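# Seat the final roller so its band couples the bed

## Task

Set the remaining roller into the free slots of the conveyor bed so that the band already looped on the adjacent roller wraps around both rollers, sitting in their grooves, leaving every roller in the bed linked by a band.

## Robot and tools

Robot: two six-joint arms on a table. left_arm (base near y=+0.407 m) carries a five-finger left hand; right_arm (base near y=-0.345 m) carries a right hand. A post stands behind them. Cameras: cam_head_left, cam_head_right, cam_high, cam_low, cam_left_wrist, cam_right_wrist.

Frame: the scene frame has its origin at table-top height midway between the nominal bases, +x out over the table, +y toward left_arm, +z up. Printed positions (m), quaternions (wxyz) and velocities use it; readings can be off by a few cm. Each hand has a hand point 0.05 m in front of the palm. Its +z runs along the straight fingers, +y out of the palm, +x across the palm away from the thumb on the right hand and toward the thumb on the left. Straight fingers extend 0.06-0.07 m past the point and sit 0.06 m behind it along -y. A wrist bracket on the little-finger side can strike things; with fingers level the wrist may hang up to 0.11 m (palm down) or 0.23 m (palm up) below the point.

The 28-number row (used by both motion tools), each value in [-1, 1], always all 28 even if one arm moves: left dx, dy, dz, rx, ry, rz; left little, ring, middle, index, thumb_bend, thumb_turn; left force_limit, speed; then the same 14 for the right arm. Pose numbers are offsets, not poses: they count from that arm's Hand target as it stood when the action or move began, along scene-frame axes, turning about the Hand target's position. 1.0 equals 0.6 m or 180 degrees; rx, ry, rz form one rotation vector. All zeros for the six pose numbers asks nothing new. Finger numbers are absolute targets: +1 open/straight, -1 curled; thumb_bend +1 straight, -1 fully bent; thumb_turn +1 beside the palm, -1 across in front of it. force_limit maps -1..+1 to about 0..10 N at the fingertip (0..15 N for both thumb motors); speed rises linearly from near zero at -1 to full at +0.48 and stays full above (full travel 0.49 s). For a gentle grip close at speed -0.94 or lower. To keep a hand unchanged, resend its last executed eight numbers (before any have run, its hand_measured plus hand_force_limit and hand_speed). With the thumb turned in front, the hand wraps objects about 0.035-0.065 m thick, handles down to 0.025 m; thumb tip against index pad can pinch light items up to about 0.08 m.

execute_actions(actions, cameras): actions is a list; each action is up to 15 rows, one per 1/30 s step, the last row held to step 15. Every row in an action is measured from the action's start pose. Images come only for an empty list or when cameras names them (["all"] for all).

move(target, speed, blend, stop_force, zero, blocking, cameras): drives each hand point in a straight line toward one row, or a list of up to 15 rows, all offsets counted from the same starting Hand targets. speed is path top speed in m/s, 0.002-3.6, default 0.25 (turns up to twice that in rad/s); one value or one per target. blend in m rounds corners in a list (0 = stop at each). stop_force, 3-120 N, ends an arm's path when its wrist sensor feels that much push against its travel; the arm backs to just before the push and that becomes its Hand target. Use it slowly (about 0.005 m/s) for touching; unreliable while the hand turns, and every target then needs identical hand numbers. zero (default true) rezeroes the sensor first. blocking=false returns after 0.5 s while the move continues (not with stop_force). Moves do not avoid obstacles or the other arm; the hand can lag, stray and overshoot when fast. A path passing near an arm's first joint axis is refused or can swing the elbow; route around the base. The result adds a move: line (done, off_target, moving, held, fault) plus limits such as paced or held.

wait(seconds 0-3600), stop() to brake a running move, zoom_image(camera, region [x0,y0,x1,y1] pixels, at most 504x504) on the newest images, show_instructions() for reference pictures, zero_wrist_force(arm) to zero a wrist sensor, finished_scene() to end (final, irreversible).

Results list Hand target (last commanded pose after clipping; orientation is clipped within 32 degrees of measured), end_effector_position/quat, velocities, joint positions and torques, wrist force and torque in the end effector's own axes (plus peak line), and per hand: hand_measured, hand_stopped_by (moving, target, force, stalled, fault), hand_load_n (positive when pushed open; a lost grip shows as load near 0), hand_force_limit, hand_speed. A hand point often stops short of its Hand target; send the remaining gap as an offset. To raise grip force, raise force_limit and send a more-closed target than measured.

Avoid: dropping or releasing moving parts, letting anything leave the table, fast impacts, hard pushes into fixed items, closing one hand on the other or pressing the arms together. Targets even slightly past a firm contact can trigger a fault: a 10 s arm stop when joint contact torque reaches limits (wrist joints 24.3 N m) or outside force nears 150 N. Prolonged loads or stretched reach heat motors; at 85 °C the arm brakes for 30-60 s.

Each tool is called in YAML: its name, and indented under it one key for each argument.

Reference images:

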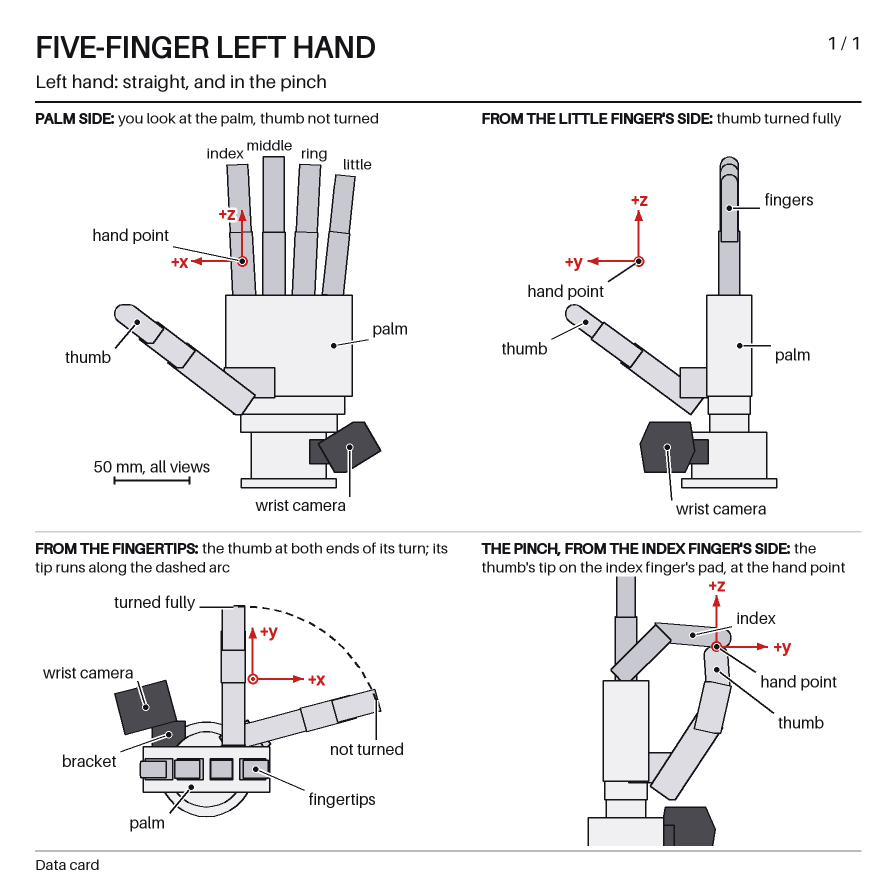

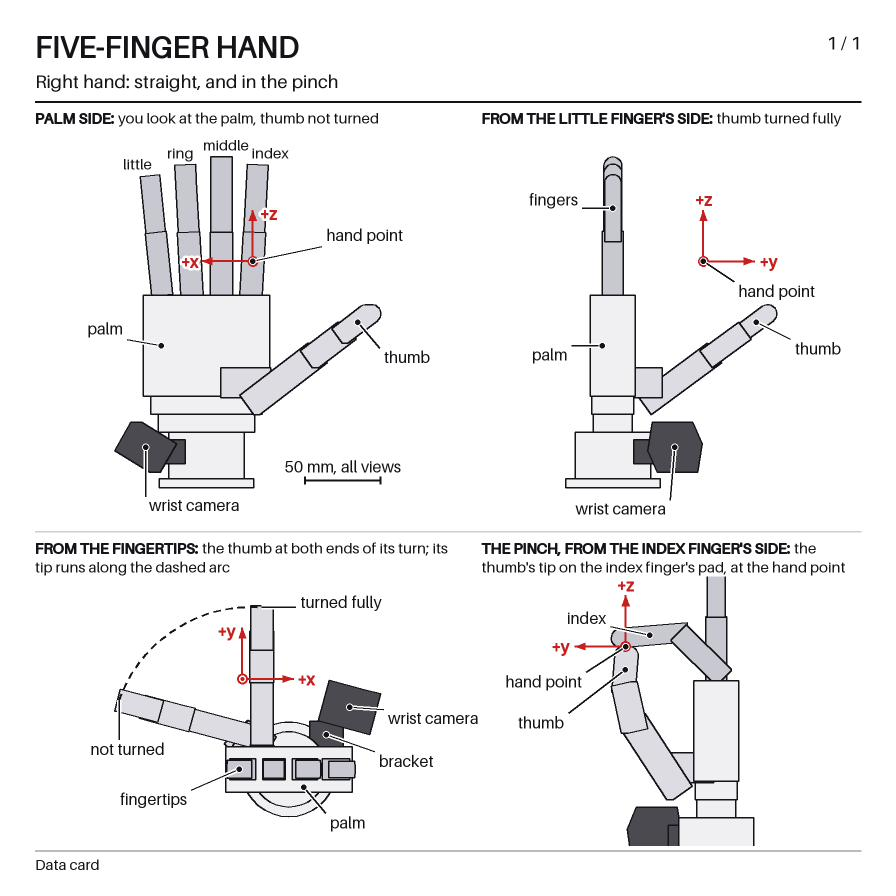

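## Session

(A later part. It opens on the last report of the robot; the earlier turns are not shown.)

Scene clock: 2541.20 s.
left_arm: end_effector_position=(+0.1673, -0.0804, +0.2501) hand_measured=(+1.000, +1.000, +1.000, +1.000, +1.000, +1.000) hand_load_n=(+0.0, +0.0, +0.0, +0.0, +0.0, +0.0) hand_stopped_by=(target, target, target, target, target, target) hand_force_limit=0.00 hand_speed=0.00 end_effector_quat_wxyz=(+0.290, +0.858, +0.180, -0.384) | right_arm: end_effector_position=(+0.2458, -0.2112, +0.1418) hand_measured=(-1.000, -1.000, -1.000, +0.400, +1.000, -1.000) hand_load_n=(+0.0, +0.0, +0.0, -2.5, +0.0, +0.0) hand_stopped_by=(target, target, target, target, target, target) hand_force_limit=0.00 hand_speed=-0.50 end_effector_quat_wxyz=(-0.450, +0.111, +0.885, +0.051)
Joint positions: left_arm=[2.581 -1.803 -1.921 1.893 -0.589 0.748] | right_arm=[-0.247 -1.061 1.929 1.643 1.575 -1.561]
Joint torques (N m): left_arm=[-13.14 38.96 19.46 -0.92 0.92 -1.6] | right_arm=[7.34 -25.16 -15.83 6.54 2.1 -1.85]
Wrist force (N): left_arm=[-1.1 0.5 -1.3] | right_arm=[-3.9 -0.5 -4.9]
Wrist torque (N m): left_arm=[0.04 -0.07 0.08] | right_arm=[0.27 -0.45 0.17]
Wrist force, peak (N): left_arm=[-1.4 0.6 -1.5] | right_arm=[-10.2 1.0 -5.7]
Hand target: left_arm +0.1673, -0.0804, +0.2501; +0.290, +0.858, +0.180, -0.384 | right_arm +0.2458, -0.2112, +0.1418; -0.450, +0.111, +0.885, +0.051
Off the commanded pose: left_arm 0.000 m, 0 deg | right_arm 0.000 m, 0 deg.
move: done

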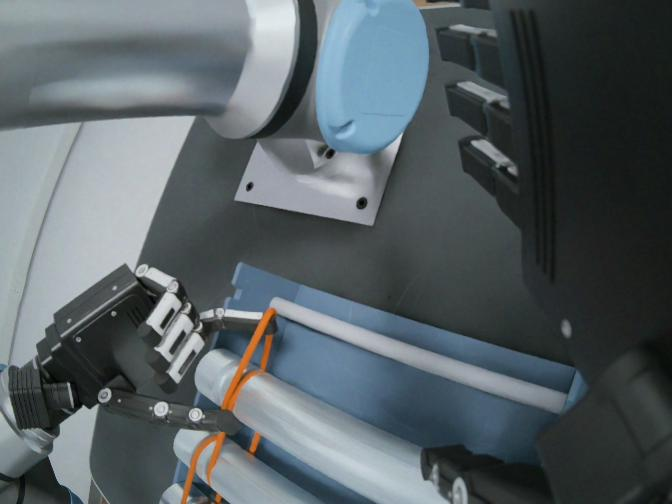

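move:
  target: [0,0,0,0,0,0,1,1,1,1,1,1,0,0,0.0093,0.0197,-0.006,0.0043,0.0061,0.0777,-1,-1,-1,0.4,1,-1,0,-0.5]
  speed: 0.03
  cameras: ["cam_left_wrist"]

zoom_image:
  camera: "cam_left_wrist"
  region: [130, 260, 330, 430]

Scene clock: 2555.47 s.
left_arm: end_effector_position=(+0.1673, -0.0804, +0.2501) hand_measured=(+1.000, +1.000, +1.000, +1.000, +1.000, +1.000) hand_load_n=(+0.0, +0.0, +0.0, +0.0, +0.0, +0.0) hand_stopped_by=(target, target, target, target, target, target) hand_force_limit=0.00 hand_speed=0.00 end_effector_quat_wxyz=(+0.290, +0.858, +0.180, -0.384) | right_arm: end_effector_position=(+0.2513, -0.1994, +0.1382) hand_measured=(-1.000, -1.000, -1.000, +0.400, +1.000, -1.000) hand_load_n=(+0.0, +0.0, +0.0, +0.0, +0.0, +0.5) hand_stopped_by=(target, target, target, target, target, target) hand_force_limit=0.00 hand_speed=-0.50 end_effector_quat_wxyz=(-0.462, +0.000, +0.887, +0.001)
Joint positions: left_arm=[2.581 -1.803 -1.921 1.893 -0.589 0.748] | right_arm=[-0.112 -0.986 1.825 1.689 1.657 -1.632]
Joint torques (N m): left_arm=[-11.73 38.57 19.42 -1.14 0.93 -1.54] | right_arm=[7.48 -29.49 -18.59 5.41 2.44 -1.51]
Wrist force (N): left_arm=[-1.2 0.6 -1.3] | right_arm=[0.6 -0.6 -2.1]
Wrist torque (N m): left_arm=[0.06 -0.07 0.08] | right_arm=[0.16 -0.29 0.22]
Wrist force, peak (N): left_arm=[-1.5 0.6 -1.5] | right_arm=[-3.9 -0.7 -5.2]
Hand target: left_arm +0.1673, -0.0804, +0.2501; +0.290, +0.858, +0.180, -0.384 | right_arm +0.2514, -0.1994, +0.1382; -0.462, +0.000, +0.887, +0.000
Off the commanded pose: left_arm 0.000 m, 0 deg | right_arm 0.000 m, 0 deg.
move: done

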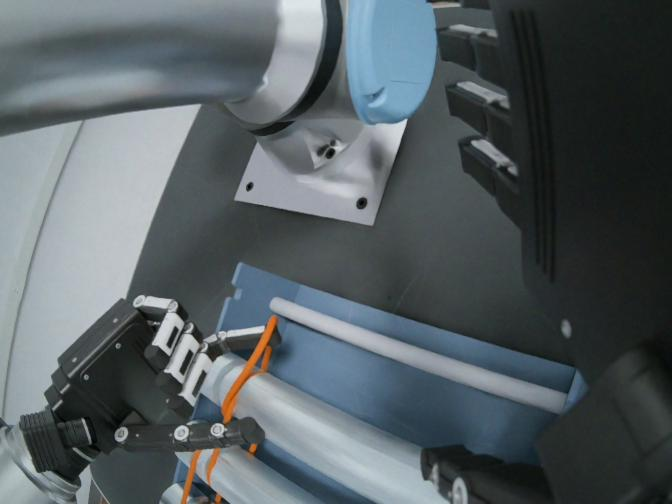

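Scaled by 2.520 from the camera's image (finer frame: 960x720).

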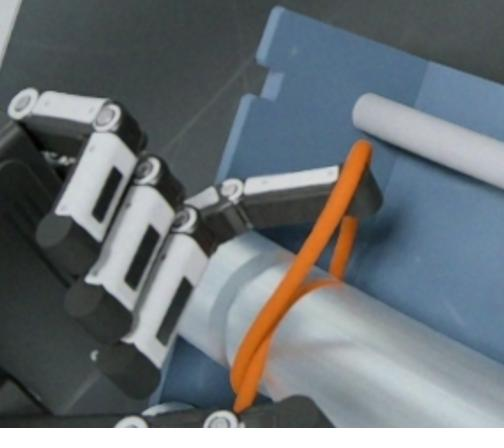

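move:
  target: [0,0,0,0,0,0,1,1,1,1,1,1,0,0,0,0.02,0,0,0,0,-1,-1,-1,0.4,1,-1,0,-0.5]
  speed: 0.05
  cameras: ["cam_left_wrist"]

zoom_image:
  camera: "cam_left_wrist"
  region: [130, 260, 330, 430]

Scene clock: 2560.93 s.
left_arm: end_effector_position=(+0.1673, -0.0804, +0.2501) hand_measured=(+1.000, +1.000, +1.000, +1.000, +1.000, +1.000) hand_load_n=(+0.0, +0.0, +0.5, +0.0, +0.0, +0.0) hand_stopped_by=(target, target, target, target, target, target) hand_force_limit=0.00 hand_speed=0.00 end_effector_quat_wxyz=(+0.290, +0.858, +0.180, -0.384) | right_arm: end_effector_position=(+0.2514, -0.1876, +0.1382) hand_measured=(-1.000, -1.000, -1.000, +0.400, +1.000, -1.000) hand_load_n=(+0.0, +0.0, +0.0, +0.5, +0.0, +0.0) hand_stopped_by=(target, target, target, target, target, target) hand_force_limit=0.00 hand_speed=-0.50 end_effector_quat_wxyz=(-0.462, +0.000, +0.887, +0.000)
Joint positions: left_arm=[2.581 -1.803 -1.921 1.893 -0.589 0.748] | right_arm=[-0.085 -0.982 1.818 1.694 1.636 -1.617]
Joint torques (N m): left_arm=[-11.76 39.51 18.76 -1.09 0.87 -1.45] | right_arm=[9.02 -29.01 -17.49 6.24 -2.93 1.31]
Wrist force (N): left_arm=[-1.3 0.7 -1.3] | right_arm=[-3.0 -3.3 -4.0]
Wrist torque (N m): left_arm=[0.07 -0.03 0.06] | right_arm=[0.17 -0.25 -0.03]
Wrist force, peak (N): left_arm=[-1.5 0.7 -1.3] | right_arm=[-3.0 -3.3 -4.0]
Hand target: left_arm +0.1673, -0.0804, +0.2501; +0.290, +0.858, +0.180, -0.384 | right_arm +0.2514, -0.1874, +0.1382; -0.462, +0.000, +0.887, +0.000
Off the commanded pose: left_arm 0.000 m, 0 deg | right_arm 0.000 m, 0 deg.
move: done

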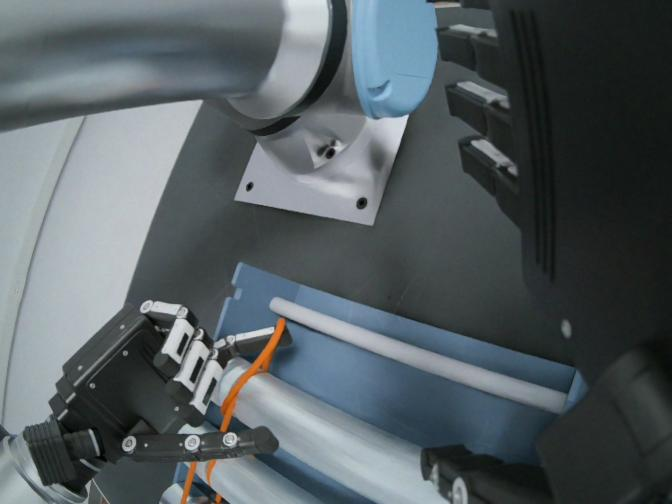

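Scaled by 2.520 from the camera's image (finer frame: 960x720).

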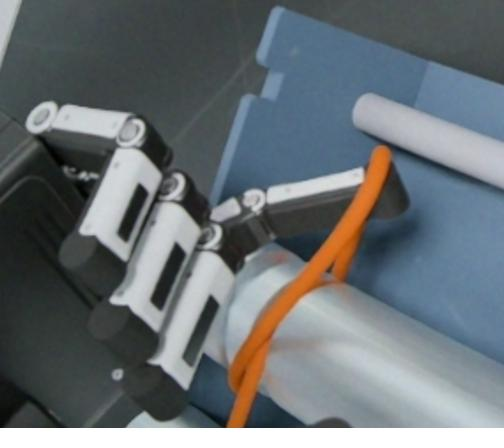

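move:
  target: [0,0,0,0,0,0,1,1,1,1,1,1,0,0,0.01,0.025,-0.002,0,0,0,-1,-1,-1,0.4,1,-1,0,-0.5]
  speed: 0.05
  cameras: ["cam_left_wrist"]

zoom_image:
  camera: "cam_left_wrist"
  region: [130, 260, 330, 430]

Scene clock: 2566.80 s.
left_arm: end_effector_position=(+0.1673, -0.0804, +0.2501) hand_measured=(+1.000, +1.000, +1.000, +1.000, +1.000, +1.000) hand_load_n=(+0.0, +0.0, +0.0, +0.0, +0.0, +0.0) hand_stopped_by=(target, target, target, target, target, target) hand_force_limit=0.00 hand_speed=0.00 end_effector_quat_wxyz=(+0.290, +0.858, +0.180, -0.384) | right_arm: end_effector_position=(+0.2573, -0.1725, +0.1370) hand_measured=(-1.000, -1.000, -1.000, +0.400, +1.000, -1.000) hand_load_n=(+0.0, +0.0, +0.0, +0.0, +0.0, +0.0) hand_stopped_by=(target, target, target, target, target, target) hand_force_limit=0.00 hand_speed=-0.50 end_effector_quat_wxyz=(-0.462, +0.000, +0.887, +0.000) end_effector_velocity=(+0.001, +0.001, -0.002) end_effector_angular_velocity=(-0.001, +0.003, +0.000)
Joint positions: left_arm=[2.581 -1.803 -1.921 1.893 -0.589 0.748] | right_arm=[-0.051 -0.964 1.789 1.706 1.608 -1.598]
Joint velocities: left_arm=[within noise] | right_arm=[0.003 0.007 -0.003 0 -0.002 0.002]
Joint torques (N m): left_arm=[-11.47 39.11 19.35 -1.03 0.79 -1.38] | right_arm=[5.64 -29.91 -20.16 5.17 -2.27 1.57]
Wrist force (N): left_arm=[-1.4 0.7 -1.3] | right_arm=[1.6 0.4 -1.4]
Wrist torque (N m): left_arm=[0.07 -0.03 0.06] | right_arm=[0.22 -0.26 0.12]
Wrist force, peak (N): left_arm=[-1.4 0.7 -1.5] | right_arm=[-5.2 -7.0 -5.2]
Hand target: left_arm +0.1673, -0.0804, +0.2501; +0.290, +0.858, +0.180, -0.384 | right_arm +0.2574, -0.1724, +0.1370; -0.462, +0.000, +0.887, +0.000
Off the commanded pose: left_arm 0.000 m, 0 deg | right_arm 0.000 m, 0 deg.
move: done

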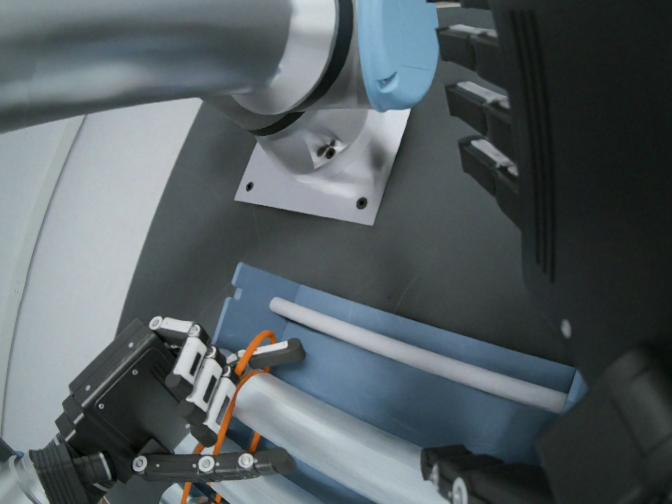

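Scaled by 2.520 from the camera's image (finer frame: 960x720).

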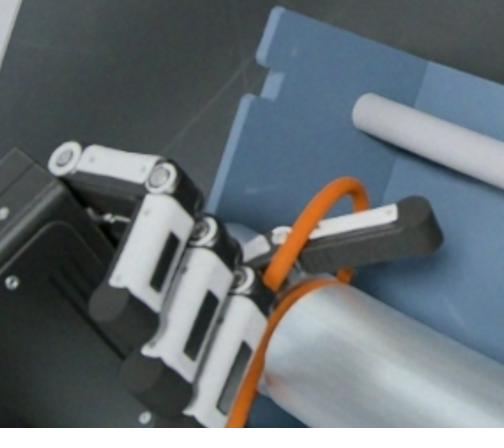

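move:
  target: [0,0,0,0,0,0,1,1,1,1,1,1,0,0,-0.035,-0.0333,0.015,0,0,0,-1,-1,-1,0.4,1,-1,0,-0.5]
  speed: 0.03
  cameras: ["cam_left_wrist"]

zoom_image:
  camera: "cam_left_wrist"
  region: [130, 260, 330, 430]

Scene clock: 2575.40 s.
left_arm: end_effector_position=(+0.1673, -0.0804, +0.2501) hand_measured=(+1.000, +1.000, +1.000, +1.000, +1.000, +1.000) hand_load_n=(+0.0, +0.0, +0.0, +0.0, +0.0, +0.0) hand_stopped_by=(target, target, target, target, target, target) hand_force_limit=0.00 hand_speed=0.00 end_effector_quat_wxyz=(+0.290, +0.858, +0.180, -0.384) | right_arm: end_effector_position=(+0.2365, -0.1922, +0.1459) hand_measured=(-1.000, -1.000, -1.000, +0.400, +1.000, -1.000) hand_load_n=(+0.0, +0.0, +0.0, +0.0, +0.0, +0.5) hand_stopped_by=(target, target, target, target, target, target) hand_force_limit=0.00 hand_speed=-0.50 end_effector_quat_wxyz=(-0.462, +0.000, +0.887, +0.000)
Joint positions: left_arm=[2.581 -1.803 -1.921 1.893 -0.589 0.748] | right_arm=[-0.099 -1.022 1.864 1.688 1.647 -1.625]
Joint torques (N m): left_arm=[-12.21 38.83 19.81 -1.14 0.78 -1.39] | right_arm=[-6.36 -39.57 -0.55 1.77 2.24 -1.44]
Wrist force (N): left_arm=[-1.2 0.7 -1.5] | right_arm=[-2.0 -0.2 -2.4]
Wrist torque (N m): left_arm=[0.08 -0.06 0.07] | right_arm=[0.22 -0.16 0.08]
Wrist force, peak (N): left_arm=[-1.4 0.7 -1.5] | right_arm=[-2.0 -0.3 -2.8]
Hand target: left_arm +0.1673, -0.0804, +0.2501; +0.290, +0.858, +0.180, -0.384 | right_arm +0.2364, -0.1924, +0.1460; -0.462, +0.000, +0.887, +0.000
Off the commanded pose: left_arm 0.000 m, 0 deg | right_arm 0.000 m, 0 deg.
move: done

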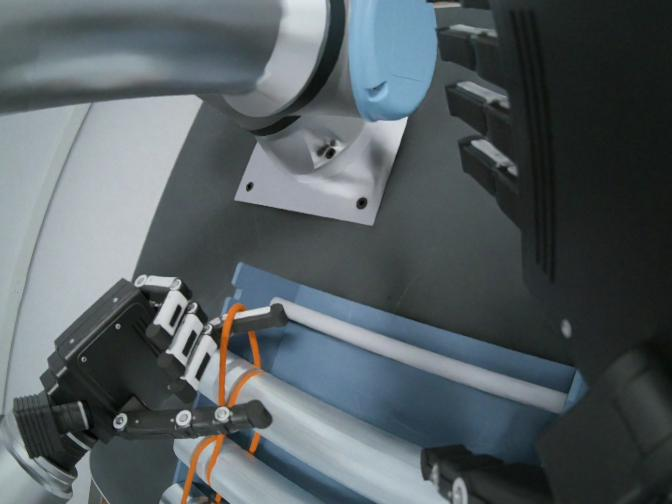

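Scaled by 2.520 from the camera's image (finer frame: 960x720).

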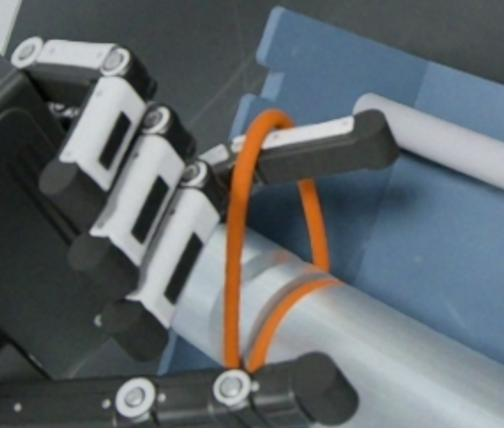

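move:
  target: [0,0,0,0,0,0,1,1,1,1,1,1,0,0,0.0203,-0.0323,0.0135,-0.0022,-0.0031,-0.0389,-1,-1,-1,0.4,1,-1,0,-0.5]
  speed: 0.03
  cameras: ["cam_left_wrist"]

zoom_image:
  camera: "cam_left_wrist"
  region: [130, 260, 330, 430]

Scene clock: 2668.40 s.
left_arm: end_effector_position=(+0.1673, -0.0804, +0.2501) hand_measured=(+1.000, +1.000, +1.000, +1.000, +1.000, +1.000) hand_load_n=(+0.0, +0.0, +0.0, +0.0, +0.0, +0.0) hand_stopped_by=(target, target, target, target, target, target) hand_force_limit=0.00 hand_speed=0.00 end_effector_quat_wxyz=(+0.290, +0.858, +0.180, -0.384) | right_arm: end_effector_position=(+0.2485, -0.2117, +0.1540) hand_measured=(-1.000, -1.000, -1.000, +0.400, +1.000, -1.000) hand_load_n=(+0.0, +0.0, +0.0, +0.0, +0.0, +0.5) hand_stopped_by=(target, target, target, target, target, target) hand_force_limit=0.00 hand_speed=-0.50 end_effector_quat_wxyz=(-0.457, +0.056, +0.887, +0.026)
Joint positions: left_arm=[2.581 -1.803 -1.921 1.893 -0.589 0.748] | right_arm=[-0.193 -1.05 1.872 1.698 1.628 -1.605]
Joint torques (N m): left_arm=[-11.87 39 19.52 -1.2 0.93 -1.34] | right_arm=[-6.08 -39.18 -1.94 5.38 -2.07 1.58]
Wrist force (N): left_arm=[-1.2 0.5 -1.4] | right_arm=[0.7 1.0 -1.5]
Wrist torque (N m): left_arm=[0.04 -0.05 0.08] | right_arm=[0.27 -0.24 0.08]
Wrist force, peak (N): left_arm=[-1.4 0.6 -1.6] | right_arm=[-2.4 -0.2 -2.7]
Hand target: left_arm +0.1673, -0.0804, +0.2501; +0.290, +0.858, +0.180, -0.384 | right_arm +0.2485, -0.2117, +0.1541; -0.457, +0.056, +0.887, +0.026
Off the commanded pose: left_arm 0.000 m, 0 deg | right_arm 0.000 m, 0 deg.
move: done

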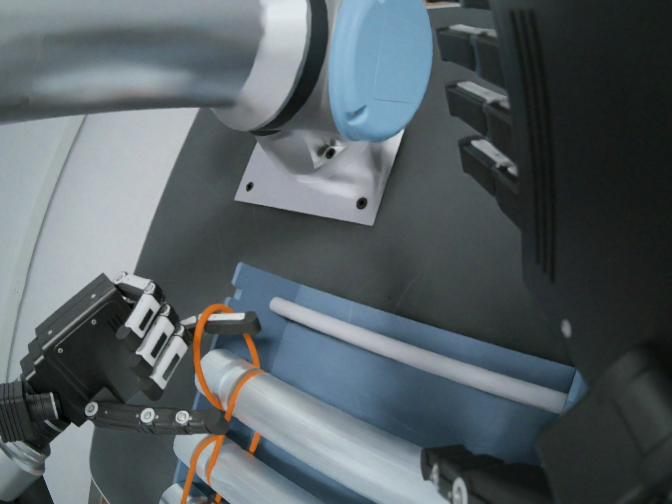

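Scaled by 2.520 from the camera's image (finer frame: 960x720).

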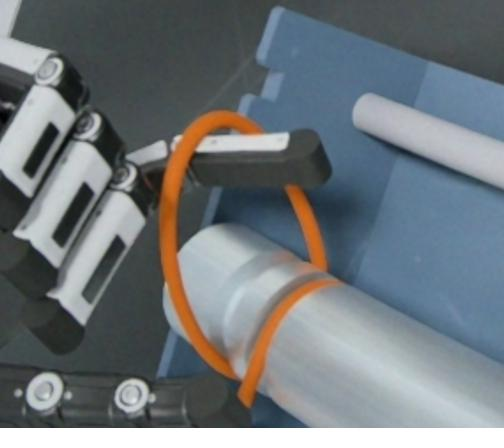

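move:
  target:
    - [0.1,0.1,0.12,0.05,0.005,0.035,1,1,1,1,1,1,0,0,0,0,0,0,0,0,-1,-1,-1,0.4,1,-1,0,-0.5]
    - [0.333,0.4423,0.083,0.3866,0.0432,0.2719,1,1,1,1,1,1,0,0,0,0,0,0,0,0,-1,-1,-1,0.4,1,-1,0,-0.5]
  speed: 0.2
  blend: 0.04
  cameras: ["cam_left_wrist","cam_high"]

Scene clock: 2686.33 s.
left_arm: end_effector_position=(+0.3670, +0.1849, +0.2999) hand_measured=(+1.000, +1.000, +1.000, +1.000, +1.000, +1.000) hand_load_n=(+0.0, +0.0, +0.0, +0.0, +0.0, +0.0) hand_stopped_by=(target, target, target, target, target, target) hand_force_limit=0.00 hand_speed=0.00 end_effector_quat_wxyz=(-0.123, +0.697, +0.696, -0.123) | right_arm: end_effector_position=(+0.2485, -0.2117, +0.1541) hand_measured=(-1.000, -1.000, -1.000, +0.400, +1.000, -1.000) hand_load_n=(+0.0, +0.0, +0.0, +0.0, +0.0, +0.0) hand_stopped_by=(target, target, target, target, target, target) hand_force_limit=0.00 hand_speed=-0.50 end_effector_quat_wxyz=(-0.457, +0.056, +0.887, +0.026)
Joint positions: left_arm=[2.819 -1.854 -1.41 1.359 -1.466 -0.291] | right_arm=[-0.193 -1.05 1.872 1.698 1.628 -1.605]
Joint torques (N m): left_arm=[13.49 18.43 24.68 -4.69 -1.1 -2.89] | right_arm=[-6.53 -38.16 -1.7 5.39 -2.09 1.28]
Wrist force (N): left_arm=[-0.5 0.7 -0.6] | right_arm=[0.6 0.9 -1.5]
Wrist torque (N m): left_arm=[0.20 -0.03 0.16] | right_arm=[0.27 -0.23 0.08]
Wrist force, peak (N): left_arm=[-1.7 0.6 -1.8] | right_arm=[0.7 1.2 -1.6]
Hand target: left_arm +0.3671, +0.1850, +0.2999; -0.123, +0.697, +0.696, -0.123 | right_arm +0.2485, -0.2117, +0.1541; -0.457, +0.056, +0.887, +0.026
Off the commanded pose: left_arm 0.000 m, 0 deg | right_arm 0.000 m, 0 deg.
move: done
Images, in order (width x height): cam_high 896x504, cam_left_wrist 672x504.

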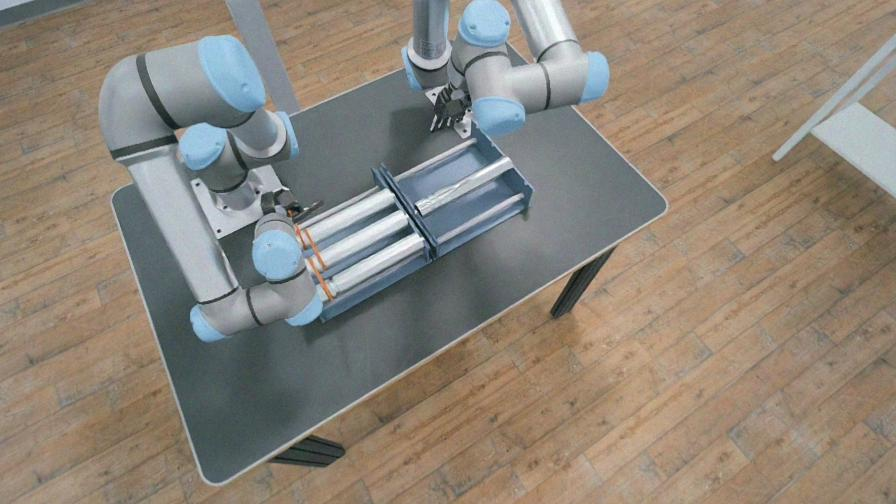

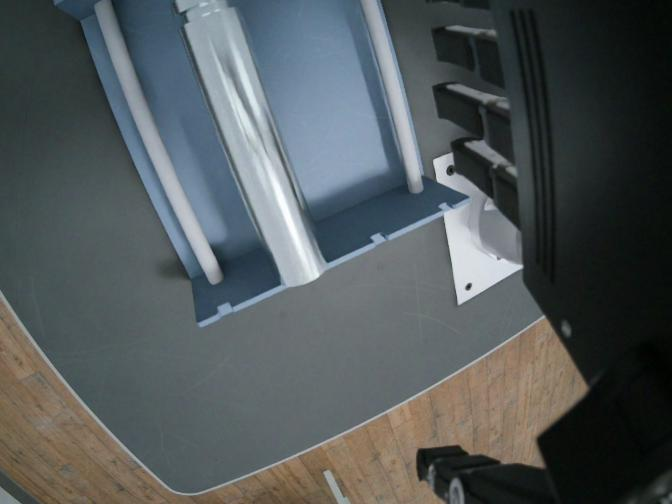

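move:
  target: [0,0,-0.26,0,0,0,0.9,0.9,0.9,0.9,0.9,-1,0,-0.2,0,0,0,0,0,0,-1,-1,-1,0.4,1,-1,0,-0.5]
  speed: 0.15

move:
  target: [0,0,-0.0992,0,0,0,0.9,0.9,0.9,0.9,0.9,-1,0,-0.2,0,0,0,0,0,0,-1,-1,-1,0.4,1,-1,0,-0.5]
  speed: 0.05
  stop_force: 8
  cameras: ["cam_left_wrist","cam_high"]

Scene clock: 2694.97 s.
left_arm: end_effector_position=(+0.3671, +0.1850, +0.1441) hand_measured=(+0.900, +0.900, +0.900, +0.900, +0.900, -1.000) hand_load_n=(+0.0, +0.0, +0.0, +0.0, +0.0, +0.0) hand_stopped_by=(target, target, target, target, target, target) hand_force_limit=0.00 hand_speed=-0.20 end_effector_quat_wxyz=(-0.123, +0.697, +0.696, -0.123) | right_arm: end_effector_position=(+0.2485, -0.2117, +0.1541) hand_measured=(-1.000, -1.000, -1.000, +0.400, +1.000, -1.000) hand_load_n=(+0.0, +0.0, +0.0, +0.0, +0.0, +0.0) hand_stopped_by=(target, target, target, target, target, target) hand_force_limit=0.00 hand_speed=-0.50 end_effector_quat_wxyz=(-0.457, +0.056, +0.887, +0.026)
Joint positions: left_arm=[2.819 -1.966 -1.675 1.736 -1.467 -0.291] | right_arm=[-0.193 -1.05 1.872 1.698 1.628 -1.605]
Joint torques (N m): left_arm=[-8.1 22.31 7.86 -0.46 1.1 2.38] | right_arm=[-6.09 -38.45 -1.75 5.2 -1.94 0.94]
Wrist force (N): left_arm=[-0.4 0.9 -0.6] | right_arm=[0.5 1.0 -1.6]
Wrist torque (N m): left_arm=[0.23 -0.05 0.14] | right_arm=[0.28 -0.22 0.07]
Wrist force, peak (N): left_arm=[-0.5 1.1 -0.8] | right_arm=[0.6 1.2 -1.7]
Hand target: left_arm +0.3671, +0.1850, +0.1439; -0.123, +0.697, +0.696, -0.123 | right_arm +0.2485, -0.2117, +0.1541; -0.457, +0.056, +0.887, +0.026
Off the commanded pose: left_arm 0.000 m, 0 deg | right_arm 0.000 m, 0 deg.
move: done

Scene clock: 2697.30 s.
left_arm: end_effector_position=(+0.3671, +0.1850, +0.0844) hand_measured=(+0.900, +0.900, +0.900, +0.900, +0.900, -1.000) hand_load_n=(+0.0, +0.0, +0.0, +0.0, +0.0, +0.0) hand_stopped_by=(target, target, target, target, target, target) hand_force_limit=0.00 hand_speed=-0.20 end_effector_quat_wxyz=(-0.123, +0.697, +0.696, -0.123) | right_arm: end_effector_position=(+0.2485, -0.2117, +0.1541) hand_measured=(-1.000, -1.000, -1.000, +0.400, +1.000, -1.000) hand_load_n=(+0.0, +0.0, +0.0, +0.0, +0.0, +0.0) hand_stopped_by=(target, target, target, target, target, target) hand_force_limit=0.00 hand_speed=-0.50 end_effector_quat_wxyz=(-0.457, +0.056, +0.887, +0.026)
Joint positions: left_arm=[2.819 -2.043 -1.738 1.876 -1.467 -0.291] | right_arm=[-0.193 -1.05 1.872 1.698 1.628 -1.605]
Joint torques (N m): left_arm=[-7.56 23.31 6.37 -1.1 0.91 1.3] | right_arm=[-6.34 -37.83 -1.3 5.27 -1.95 0.78]
Wrist force (N): left_arm=[-0.2 0.9 -0.8] | right_arm=[0.8 0.9 -1.4]
Wrist torque (N m): left_arm=[0.26 -0.06 0.16] | right_arm=[0.25 -0.26 0.08]
Wrist force, peak (N): left_arm=[-0.3 1.1 -0.8] | right_arm=[0.8 0.9 -1.7]
Hand target: left_arm +0.3671, +0.1850, +0.0844; -0.123, +0.697, +0.696, -0.123 | right_arm +0.2485, -0.2117, +0.1541; -0.457, +0.056, +0.887, +0.026
Off the commanded pose: left_arm 0.000 m, 0 deg | right_arm 0.000 m, 0 deg.
move: done
Images, in order (width x height): cam_high 896x504, cam_left_wrist 672x504.

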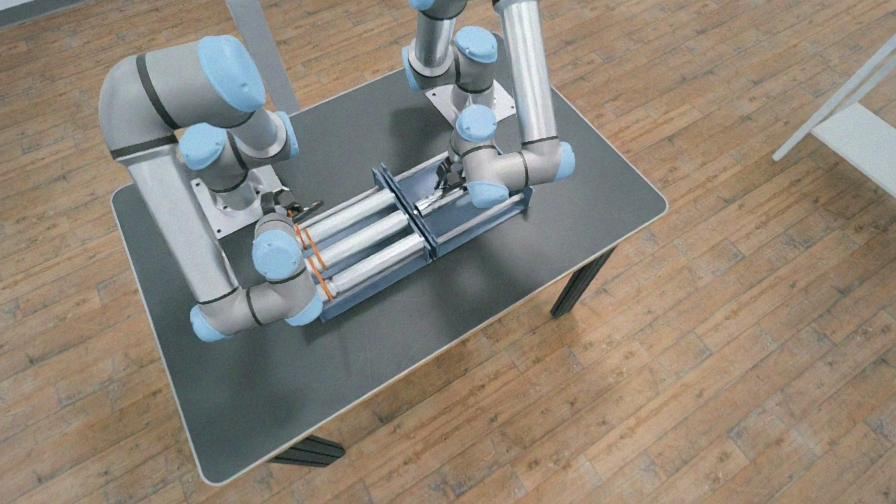

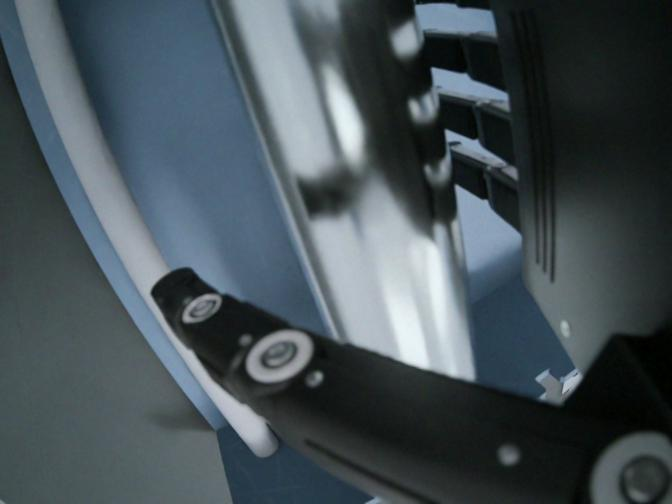

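move:
  target: [0,0,0,0,0,0,0,0,0,0,0.9,-1,-0.6,-0.85,0,0,0,0,0,0,-1,-1,-1,0.4,1,-1,0,-0.5]

move:
  target: [0,0,0,0,0,0,0,0,0,0,-0.3,-1,0.1,-0.85,0,0,0,0,0,0,-1,-1,-1,0.4,1,-1,0,-0.5]

Scene clock: 2701.90 s.
left_arm: end_effector_position=(+0.3670, +0.1850, +0.0843) hand_measured=(+0.318, +0.318, +0.332, +0.332, +0.900, -1.000) hand_load_n=(+3.0, +5.5, +1.0, +3.5, +0.0, +0.0) hand_stopped_by=(force, force, force, force, target, target) hand_force_limit=-0.60 hand_speed=-0.85 end_effector_quat_wxyz=(-0.123, +0.697, +0.696, -0.123) | right_arm: end_effector_position=(+0.2485, -0.2117, +0.1541) hand_measured=(-1.000, -1.000, -1.000, +0.400, +1.000, -1.000) hand_load_n=(+0.0, +0.5, +0.0, +0.0, +0.0, +0.0) hand_stopped_by=(target, target, target, target, target, target) hand_force_limit=0.00 hand_speed=-0.50 end_effector_quat_wxyz=(-0.457, +0.056, +0.887, +0.026)
Joint positions: left_arm=[2.819 -2.043 -1.738 1.876 -1.467 -0.291] | right_arm=[-0.193 -1.05 1.872 1.698 1.628 -1.605]
Joint torques (N m): left_arm=[-10.62 30.44 16.06 -1.59 0.5 -2.21] | right_arm=[-6.8 -38.22 -1.85 5.09 -1.77 0.43]
Wrist force (N): left_arm=[-1.1 -8.9 9.7] | right_arm=[0.5 1.0 -1.7]
Wrist torque (N m): left_arm=[-0.26 0.27 0.46] | right_arm=[0.28 -0.21 0.07]
Wrist force, peak (N): left_arm=[-1.2 -9.6 10.0] | right_arm=[0.8 1.2 -1.6]
Hand target: left_arm +0.3671, +0.1850, +0.0844; -0.123, +0.697, +0.696, -0.123 | right_arm +0.2485, -0.2117, +0.1541; -0.457, +0.056, +0.887, +0.026
Off the commanded pose: left_arm 0.000 m, 0 deg | right_arm 0.000 m, 0 deg.
move: done

Scene clock: 2705.03 s.
left_arm: end_effector_position=(+0.3671, +0.1850, +0.0844) hand_measured=(+0.318, +0.318, +0.332, +0.332, +0.282, -1.000) hand_load_n=(+3.0, +6.5, +1.5, +4.0, +8.0, +0.5) hand_stopped_by=(force, force, force, force, force, target) hand_force_limit=0.10 hand_speed=-0.85 end_effector_quat_wxyz=(-0.123, +0.697, +0.696, -0.123) | right_arm: end_effector_position=(+0.2485, -0.2117, +0.1541) hand_measured=(-1.000, -1.000, -1.000, +0.400, +1.000, -1.000) hand_load_n=(+0.5, +0.0, +0.0, +0.0, +0.0, +0.0) hand_stopped_by=(target, target, target, target, target, target) hand_force_limit=0.00 hand_speed=-0.50 end_effector_quat_wxyz=(-0.457, +0.056, +0.887, +0.026)
Joint positions: left_arm=[2.819 -2.043 -1.738 1.876 -1.467 -0.291] | right_arm=[-0.193 -1.05 1.872 1.698 1.628 -1.605]
Joint torques (N m): left_arm=[-5.61 53.78 23.4 -2.72 -1.18 -2.25] | right_arm=[-6.16 -38.68 -1.3 5.17 -1.91 0.31]
Wrist force (N): left_arm=[0.2 -3.4 8.5] | right_arm=[0.7 1.1 -1.5]
Wrist torque (N m): left_arm=[-0.02 0.21 0.46] | right_arm=[0.30 -0.25 0.09]
Wrist force, peak (N): left_arm=[-0.5 -10.0 10.4] | right_arm=[0.7 1.2 -1.6]
Hand target: left_arm +0.3671, +0.1850, +0.0844; -0.123, +0.697, +0.696, -0.123 | right_arm +0.2485, -0.2117, +0.1541; -0.457, +0.056, +0.887, +0.026
Off the commanded pose: left_arm 0.000 m, 0 deg | right_arm 0.000 m, 0 deg.
move: done

move:
  target: [0,0,0,0,0,0,-0.05,-0.05,-0.05,-0.05,-0.3,-1,-0.3,-0.9,0,0,0,0,0,0,-1,-1,-1,0.4,1,-1,0,-0.5]

move:
  target: [0,0,0.1,0,0,0,-0.05,-0.05,-0.05,-0.05,-0.3,-1,-0.3,-0.9,0,0,0,0,0,0,-1,-1,-1,0.4,1,-1,0,-0.5]
  speed: 0.04

Scene clock: 2709.70 s.
left_arm: end_effector_position=(+0.3671, +0.1850, +0.0844) hand_measured=(+0.310, +0.318, +0.324, +0.332, +0.282, -1.000) hand_load_n=(+5.5, +6.0, +5.0, +3.5, +8.0, +0.0) hand_stopped_by=(force, force, force, force, force, target) hand_force_limit=-0.30 hand_speed=-0.90 end_effector_quat_wxyz=(-0.123, +0.697, +0.696, -0.123) | right_arm: end_effector_position=(+0.2485, -0.2117, +0.1541) hand_measured=(-1.000, -1.000, -1.000, +0.400, +1.000, -1.000) hand_load_n=(+0.0, +0.0, +0.0, +0.0, +0.0, +0.0) hand_stopped_by=(target, target, target, target, target, target) hand_force_limit=0.00 hand_speed=-0.50 end_effector_quat_wxyz=(-0.457, +0.056, +0.887, +0.026)
Joint positions: left_arm=[2.819 -2.043 -1.738 1.876 -1.467 -0.291] | right_arm=[-0.193 -1.05 1.872 1.698 1.628 -1.605]
Joint torques (N m): left_arm=[-0.81 48.37 13.12 -3.04 -1.06 -2.13] | right_arm=[-5.73 -38.41 -1.96 4.99 -1.85 0.03]
Wrist force (N): left_arm=[-0.4 -8.8 9.8] | right_arm=[0.8 1.0 -1.5]
Wrist torque (N m): left_arm=[-0.30 0.34 0.62] | right_arm=[0.27 -0.27 0.10]
Wrist force, peak (N): left_arm=[-0.2 -9.2 9.8] | right_arm=[0.7 1.1 -1.6]
Hand target: left_arm +0.3671, +0.1850, +0.0844; -0.123, +0.697, +0.696, -0.123 | right_arm +0.2485, -0.2117, +0.1541; -0.457, +0.056, +0.887, +0.026
Off the commanded pose: left_arm 0.000 m, 0 deg | right_arm 0.000 m, 0 deg.
move: done

Scene clock: 2711.67 s.
left_arm: end_effector_position=(+0.3671, +0.1850, +0.1442) hand_measured=(+0.310, +0.318, +0.324, +0.332, +0.282, -1.000) hand_load_n=(+1.0, +2.0, +2.5, +3.5, +8.5, +3.0) hand_stopped_by=(force, force, force, force, force, target) hand_force_limit=-0.30 hand_speed=-0.90 end_effector_quat_wxyz=(-0.123, +0.697, +0.696, -0.123) | right_arm: end_effector_position=(+0.2485, -0.2117, +0.1541) hand_measured=(-1.000, -1.000, -1.000, +0.400, +1.000, -1.000) hand_load_n=(+0.0, +0.0, +0.0, +0.0, +0.0, +0.0) hand_stopped_by=(target, target, target, target, target, target) hand_force_limit=0.00 hand_speed=-0.50 end_effector_quat_wxyz=(-0.457, +0.056, +0.887, +0.026)
Joint positions: left_arm=[2.819 -1.966 -1.675 1.736 -1.467 -0.291] | right_arm=[-0.193 -1.05 1.872 1.698 1.628 -1.605]
Joint torques (N m): left_arm=[-0.11 49.38 24.07 -5.39 -0.93 -2.18] | right_arm=[-6.43 -38.4 -1.96 4.99 -1.7 -0.17]
Wrist force (N): left_arm=[-0.3 3.2 5.9] | right_arm=[0.6 1.1 -1.2]
Wrist torque (N m): left_arm=[0.13 0.03 0.09] | right_arm=[0.27 -0.25 0.09]
Wrist force, peak (N): left_arm=[-0.3 -8.7 9.7] | right_arm=[0.9 1.2 -1.5]
Hand target: left_arm +0.3671, +0.1850, +0.1444; -0.123, +0.697, +0.696, -0.123 | right_arm +0.2485, -0.2117, +0.1541; -0.457, +0.056, +0.887, +0.026
Off the commanded pose: left_arm 0.000 m, 0 deg | right_arm 0.000 m, 0 deg.
move: done

move:
  target: [0,0,0,0,0,0,-0.1,-0.1,-0.1,-0.1,-0.35,-1,0.0,-0.9,0,0,0,0,0,0,-1,-1,-1,0.4,1,-1,0,-0.5]

move:
  target: [0,0,0.08,0,0,0,-0.1,-0.1,-0.1,-0.1,-0.35,-1,0.0,-0.9,0,0,0,0,0,0,-1,-1,-1,0.4,1,-1,0,-0.5]
  speed: 0.08
  cameras: ["cam_left_wrist","cam_low","cam_head_right"]

Scene clock: 2725.43 s.
left_arm: end_effector_position=(+0.3671, +0.1850, +0.1444) hand_measured=(+0.246, +0.274, +0.288, +0.306, +0.284, -1.000) hand_load_n=(+5.0, +2.5, +4.0, +4.5, +15.5, +8.5) hand_stopped_by=(force, force, force, force, force, target) hand_force_limit=0.00 hand_speed=-0.90 end_effector_quat_wxyz=(-0.123, +0.697, +0.696, -0.123) | right_arm: end_effector_position=(+0.2485, -0.2117, +0.1541) hand_measured=(-1.000, -1.000, -1.000, +0.400, +1.000, -1.000) hand_load_n=(+0.0, +0.0, +0.0, +0.0, +0.0, +0.0) hand_stopped_by=(target, target, target, target, target, target) hand_force_limit=0.00 hand_speed=-0.50 end_effector_quat_wxyz=(-0.457, +0.056, +0.887, +0.026)
Joint positions: left_arm=[2.819 -1.966 -1.675 1.736 -1.467 -0.291] | right_arm=[-0.193 -1.05 1.872 1.698 1.628 -1.605]
Joint torques (N m): left_arm=[5.16 50.85 23.34 -4.88 -0.97 0.69] | right_arm=[-6.39 -38.3 -1.9 4.9 -1.69 -0.39]
Wrist force (N): left_arm=[-0.4 3.4 6.1] | right_arm=[0.7 1.1 -1.6]
Wrist torque (N m): left_arm=[0.17 0.06 0.10] | right_arm=[0.30 -0.24 0.08]
Wrist force, peak (N): left_arm=[-0.5 3.3 6.2] | right_arm=[0.9 1.1 -1.5]
Hand target: left_arm +0.3671, +0.1850, +0.1444; -0.123, +0.697, +0.696, -0.123 | right_arm +0.2485, -0.2117, +0.1541; -0.457, +0.056, +0.887, +0.026
Off the commanded pose: left_arm 0.000 m, 0 deg | right_arm 0.000 m, 0 deg.
move: done

Scene clock: 2726.60 s.
left_arm: end_effector_position=(+0.3671, +0.1850, +0.1922) hand_measured=(+0.246, +0.274, +0.288, +0.306, +0.284, -1.000) hand_load_n=(+4.5, +2.5, +4.0, +4.5, +16.0, +8.5) hand_stopped_by=(force, force, force, force, force, target) hand_force_limit=0.00 hand_speed=-0.90 end_effector_quat_wxyz=(-0.123, +0.697, +0.696, -0.123) | right_arm: end_effector_position=(+0.2485, -0.2117, +0.1541) hand_measured=(-1.000, -1.000, -1.000, +0.400, +1.000, -1.000) hand_load_n=(+0.0, +0.5, +0.0, +0.0, -0.5, +0.0) hand_stopped_by=(target, target, target, target, target, target) hand_force_limit=0.00 hand_speed=-0.50 end_effector_quat_wxyz=(-0.457, +0.056, +0.887, +0.026)
Joint positions: left_arm=[2.819 -1.918 -1.609 1.622 -1.467 -0.291] | right_arm=[-0.193 -1.05 1.872 1.698 1.628 -1.605]
Joint torques (N m): left_arm=[5.99 49.39 24.93 -6.07 -0.23 0.97] | right_arm=[-6.29 -38.44 -2.07 4.85 -1.58 -0.44]
Wrist force (N): left_arm=[-0.4 2.9 6.0] | right_arm=[0.6 1.0 -1.5]
Wrist torque (N m): left_arm=[0.11 0.05 0.10] | right_arm=[0.28 -0.23 0.08]
Wrist force, peak (N): left_arm=[-0.6 3.5 6.8] | right_arm=[0.8 1.0 -1.7]
Hand target: left_arm +0.3671, +0.1850, +0.1924; -0.123, +0.697, +0.696, -0.123 | right_arm +0.2485, -0.2117, +0.1541; -0.457, +0.056, +0.887, +0.026
Off the commanded pose: left_arm 0.000 m, 0 deg | right_arm 0.000 m, 0 deg.
move: done
Images, in order (width x height): cam_head_right 896x504, cam_low 896x504, cam_left_wrist 672x504.

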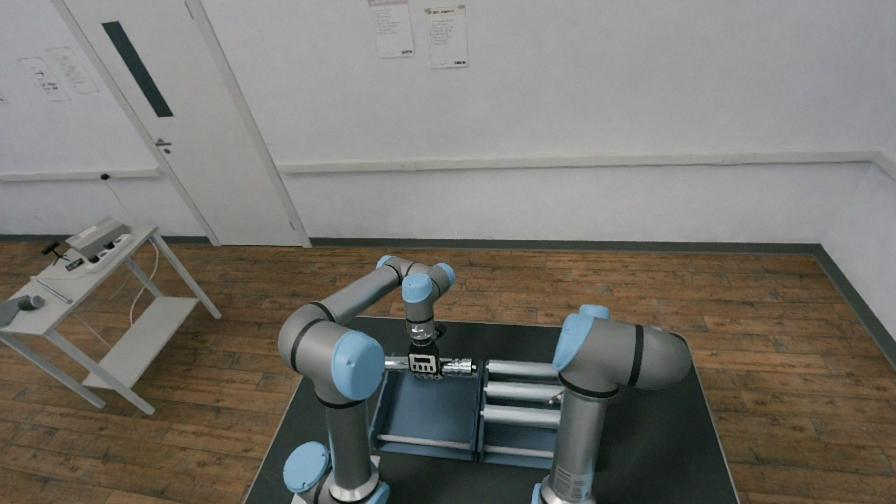

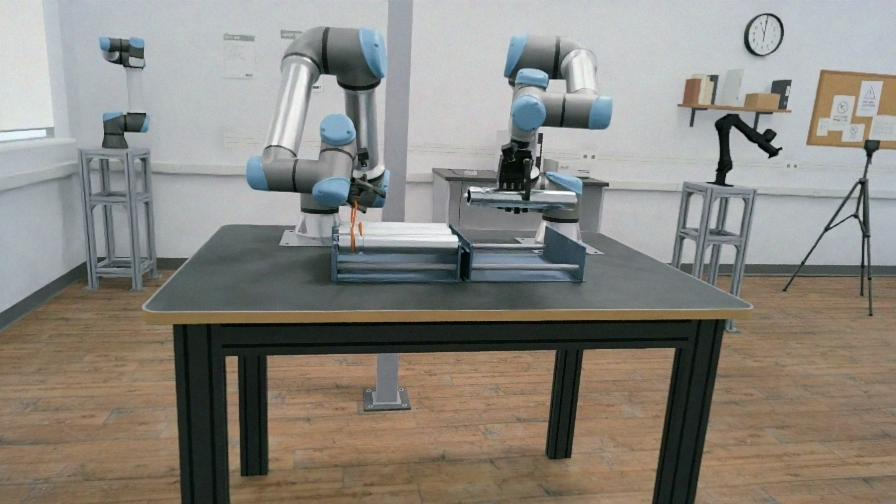

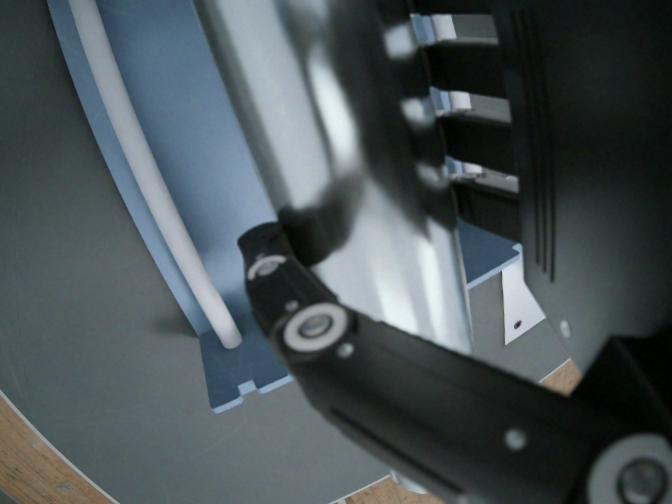

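zoom_image:
  camera: "cam_low"
  region: [320, 140, 600, 290]

zoom_image:
  camera: "cam_head_right"
  region: [360, 300, 620, 480]

Scaled by 1.800 from the camera's image (finer frame: 1280x720).

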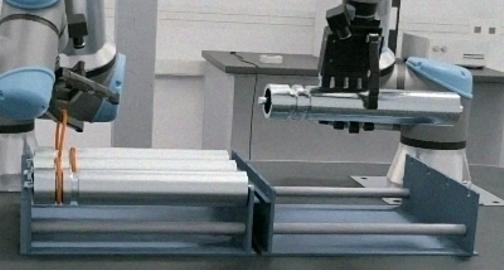

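Scaled by 1.938 from the camera's image (finer frame: 1280x720).

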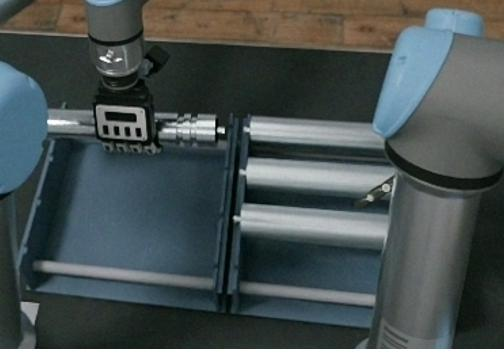

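move:
  target: [0,0,0,0,0,0,-0.1,-0.1,-0.1,-0.1,-0.35,-1,0.0,-0.9,0.0367,-0.0267,0.0442,0,0,0,-1,-1,-1,0.4,1,-1,0,-0.5]
  speed: 0.04
  cameras: ["cam_head_left","cam_low","cam_high"]

zoom_image:
  camera: "cam_low"
  region: [310, 150, 470, 290]

zoom_image:
  camera: "cam_head_left"
  region: [480, 330, 680, 480]

zoom_image:
  camera: "cam_high"
  region: [200, 150, 420, 320]

Scene clock: 2747.33 s.
left_arm: end_effector_position=(+0.3671, +0.1850, +0.1924) hand_measured=(+0.246, +0.274, +0.288, +0.306, +0.284, -1.000) hand_load_n=(+5.0, +2.5, +4.0, +5.0, +15.5, +8.5) hand_stopped_by=(force, force, force, force, force, target) hand_force_limit=0.00 hand_speed=-0.90 end_effector_quat_wxyz=(-0.123, +0.697, +0.696, -0.123) | right_arm: end_effector_position=(+0.2705, -0.2277, +0.1805) hand_measured=(-1.000, -1.000, -1.000, +0.400, +1.000, -1.000) hand_load_n=(+0.0, +0.0, +0.0, +0.0, +0.0, +0.5) hand_stopped_by=(target, target, target, target, target, target) hand_force_limit=0.00 hand_speed=-0.50 end_effector_quat_wxyz=(-0.457, +0.056, +0.887, +0.026)
Joint positions: left_arm=[2.819 -1.917 -1.609 1.621 -1.467 -0.291] | right_arm=[-0.219 -1.058 1.792 1.785 1.649 -1.62]
Joint torques (N m): left_arm=[13.06 49.41 24.62 -5.51 -0.26 2.33] | right_arm=[-5.81 -40.84 -20.59 7.26 2.9 -1.42]
Wrist force (N): left_arm=[-0.4 2.9 6.2] | right_arm=[-5.7 2.3 0.4]
Wrist torque (N m): left_arm=[0.10 0.05 0.10] | right_arm=[0.21 -0.21 -0.04]
Wrist force, peak (N): left_arm=[-0.4 3.2 6.3] | right_arm=[-5.9 2.4 0.4]
Hand target: left_arm +0.3671, +0.1850, +0.1924; -0.123, +0.697, +0.696, -0.123 | right_arm +0.2706, -0.2278, +0.1806; -0.457, +0.056, +0.887, +0.026
Off the commanded pose: left_arm 0.000 m, 0 deg | right_arm 0.000 m, 0 deg.
move: done
Images, in order (width x height): cam_head_left 896x504, cam_high 896x504, cam_low 896x504.

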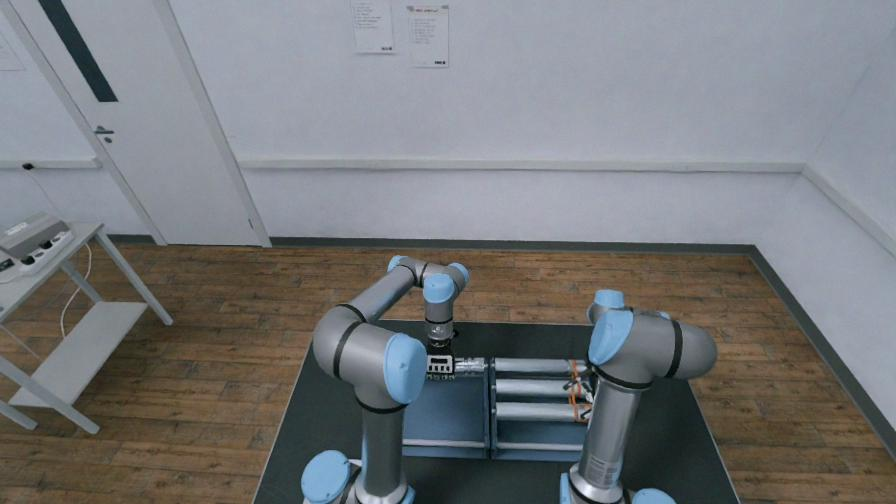

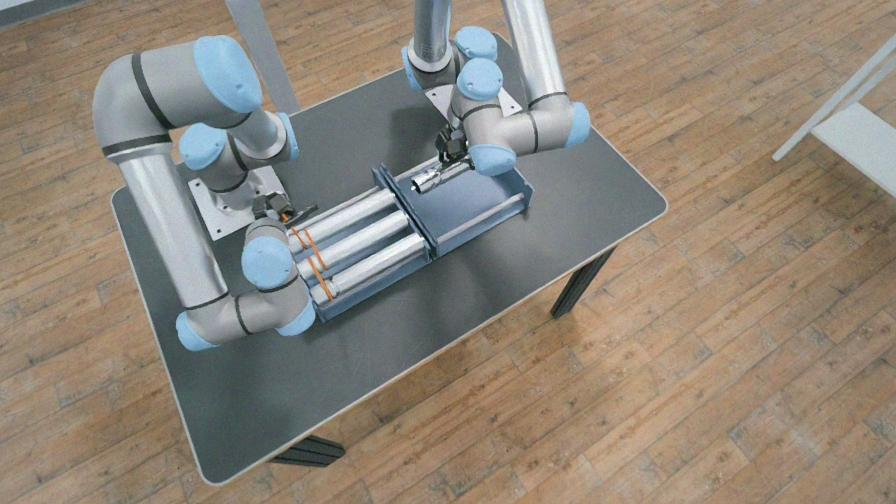

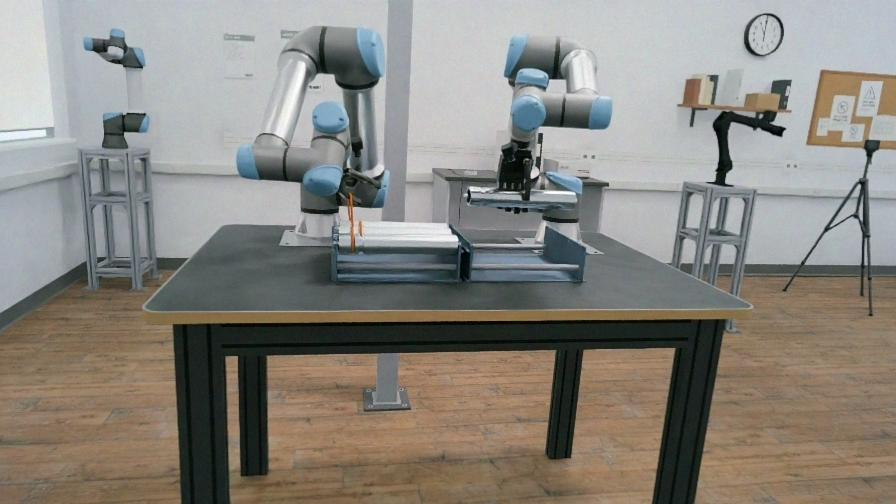

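Scaled by 3.150 from the camera's image (finer frame: 1280x720).

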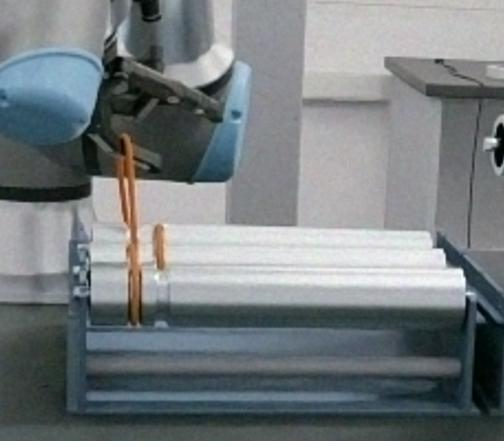

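Scaled by 2.520 from the camera's image (finer frame: 1280x720).

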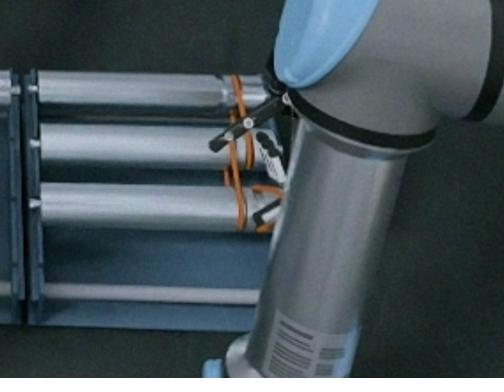

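Scaled by 2.291 from the camera's image (finer frame: 1280x720).

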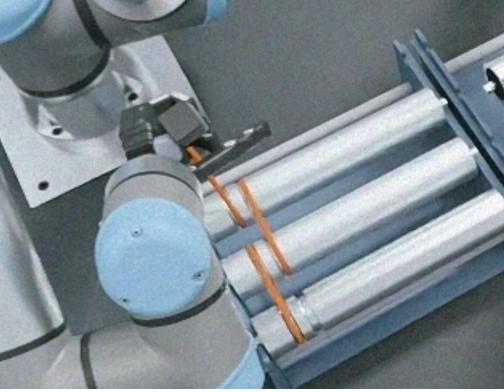

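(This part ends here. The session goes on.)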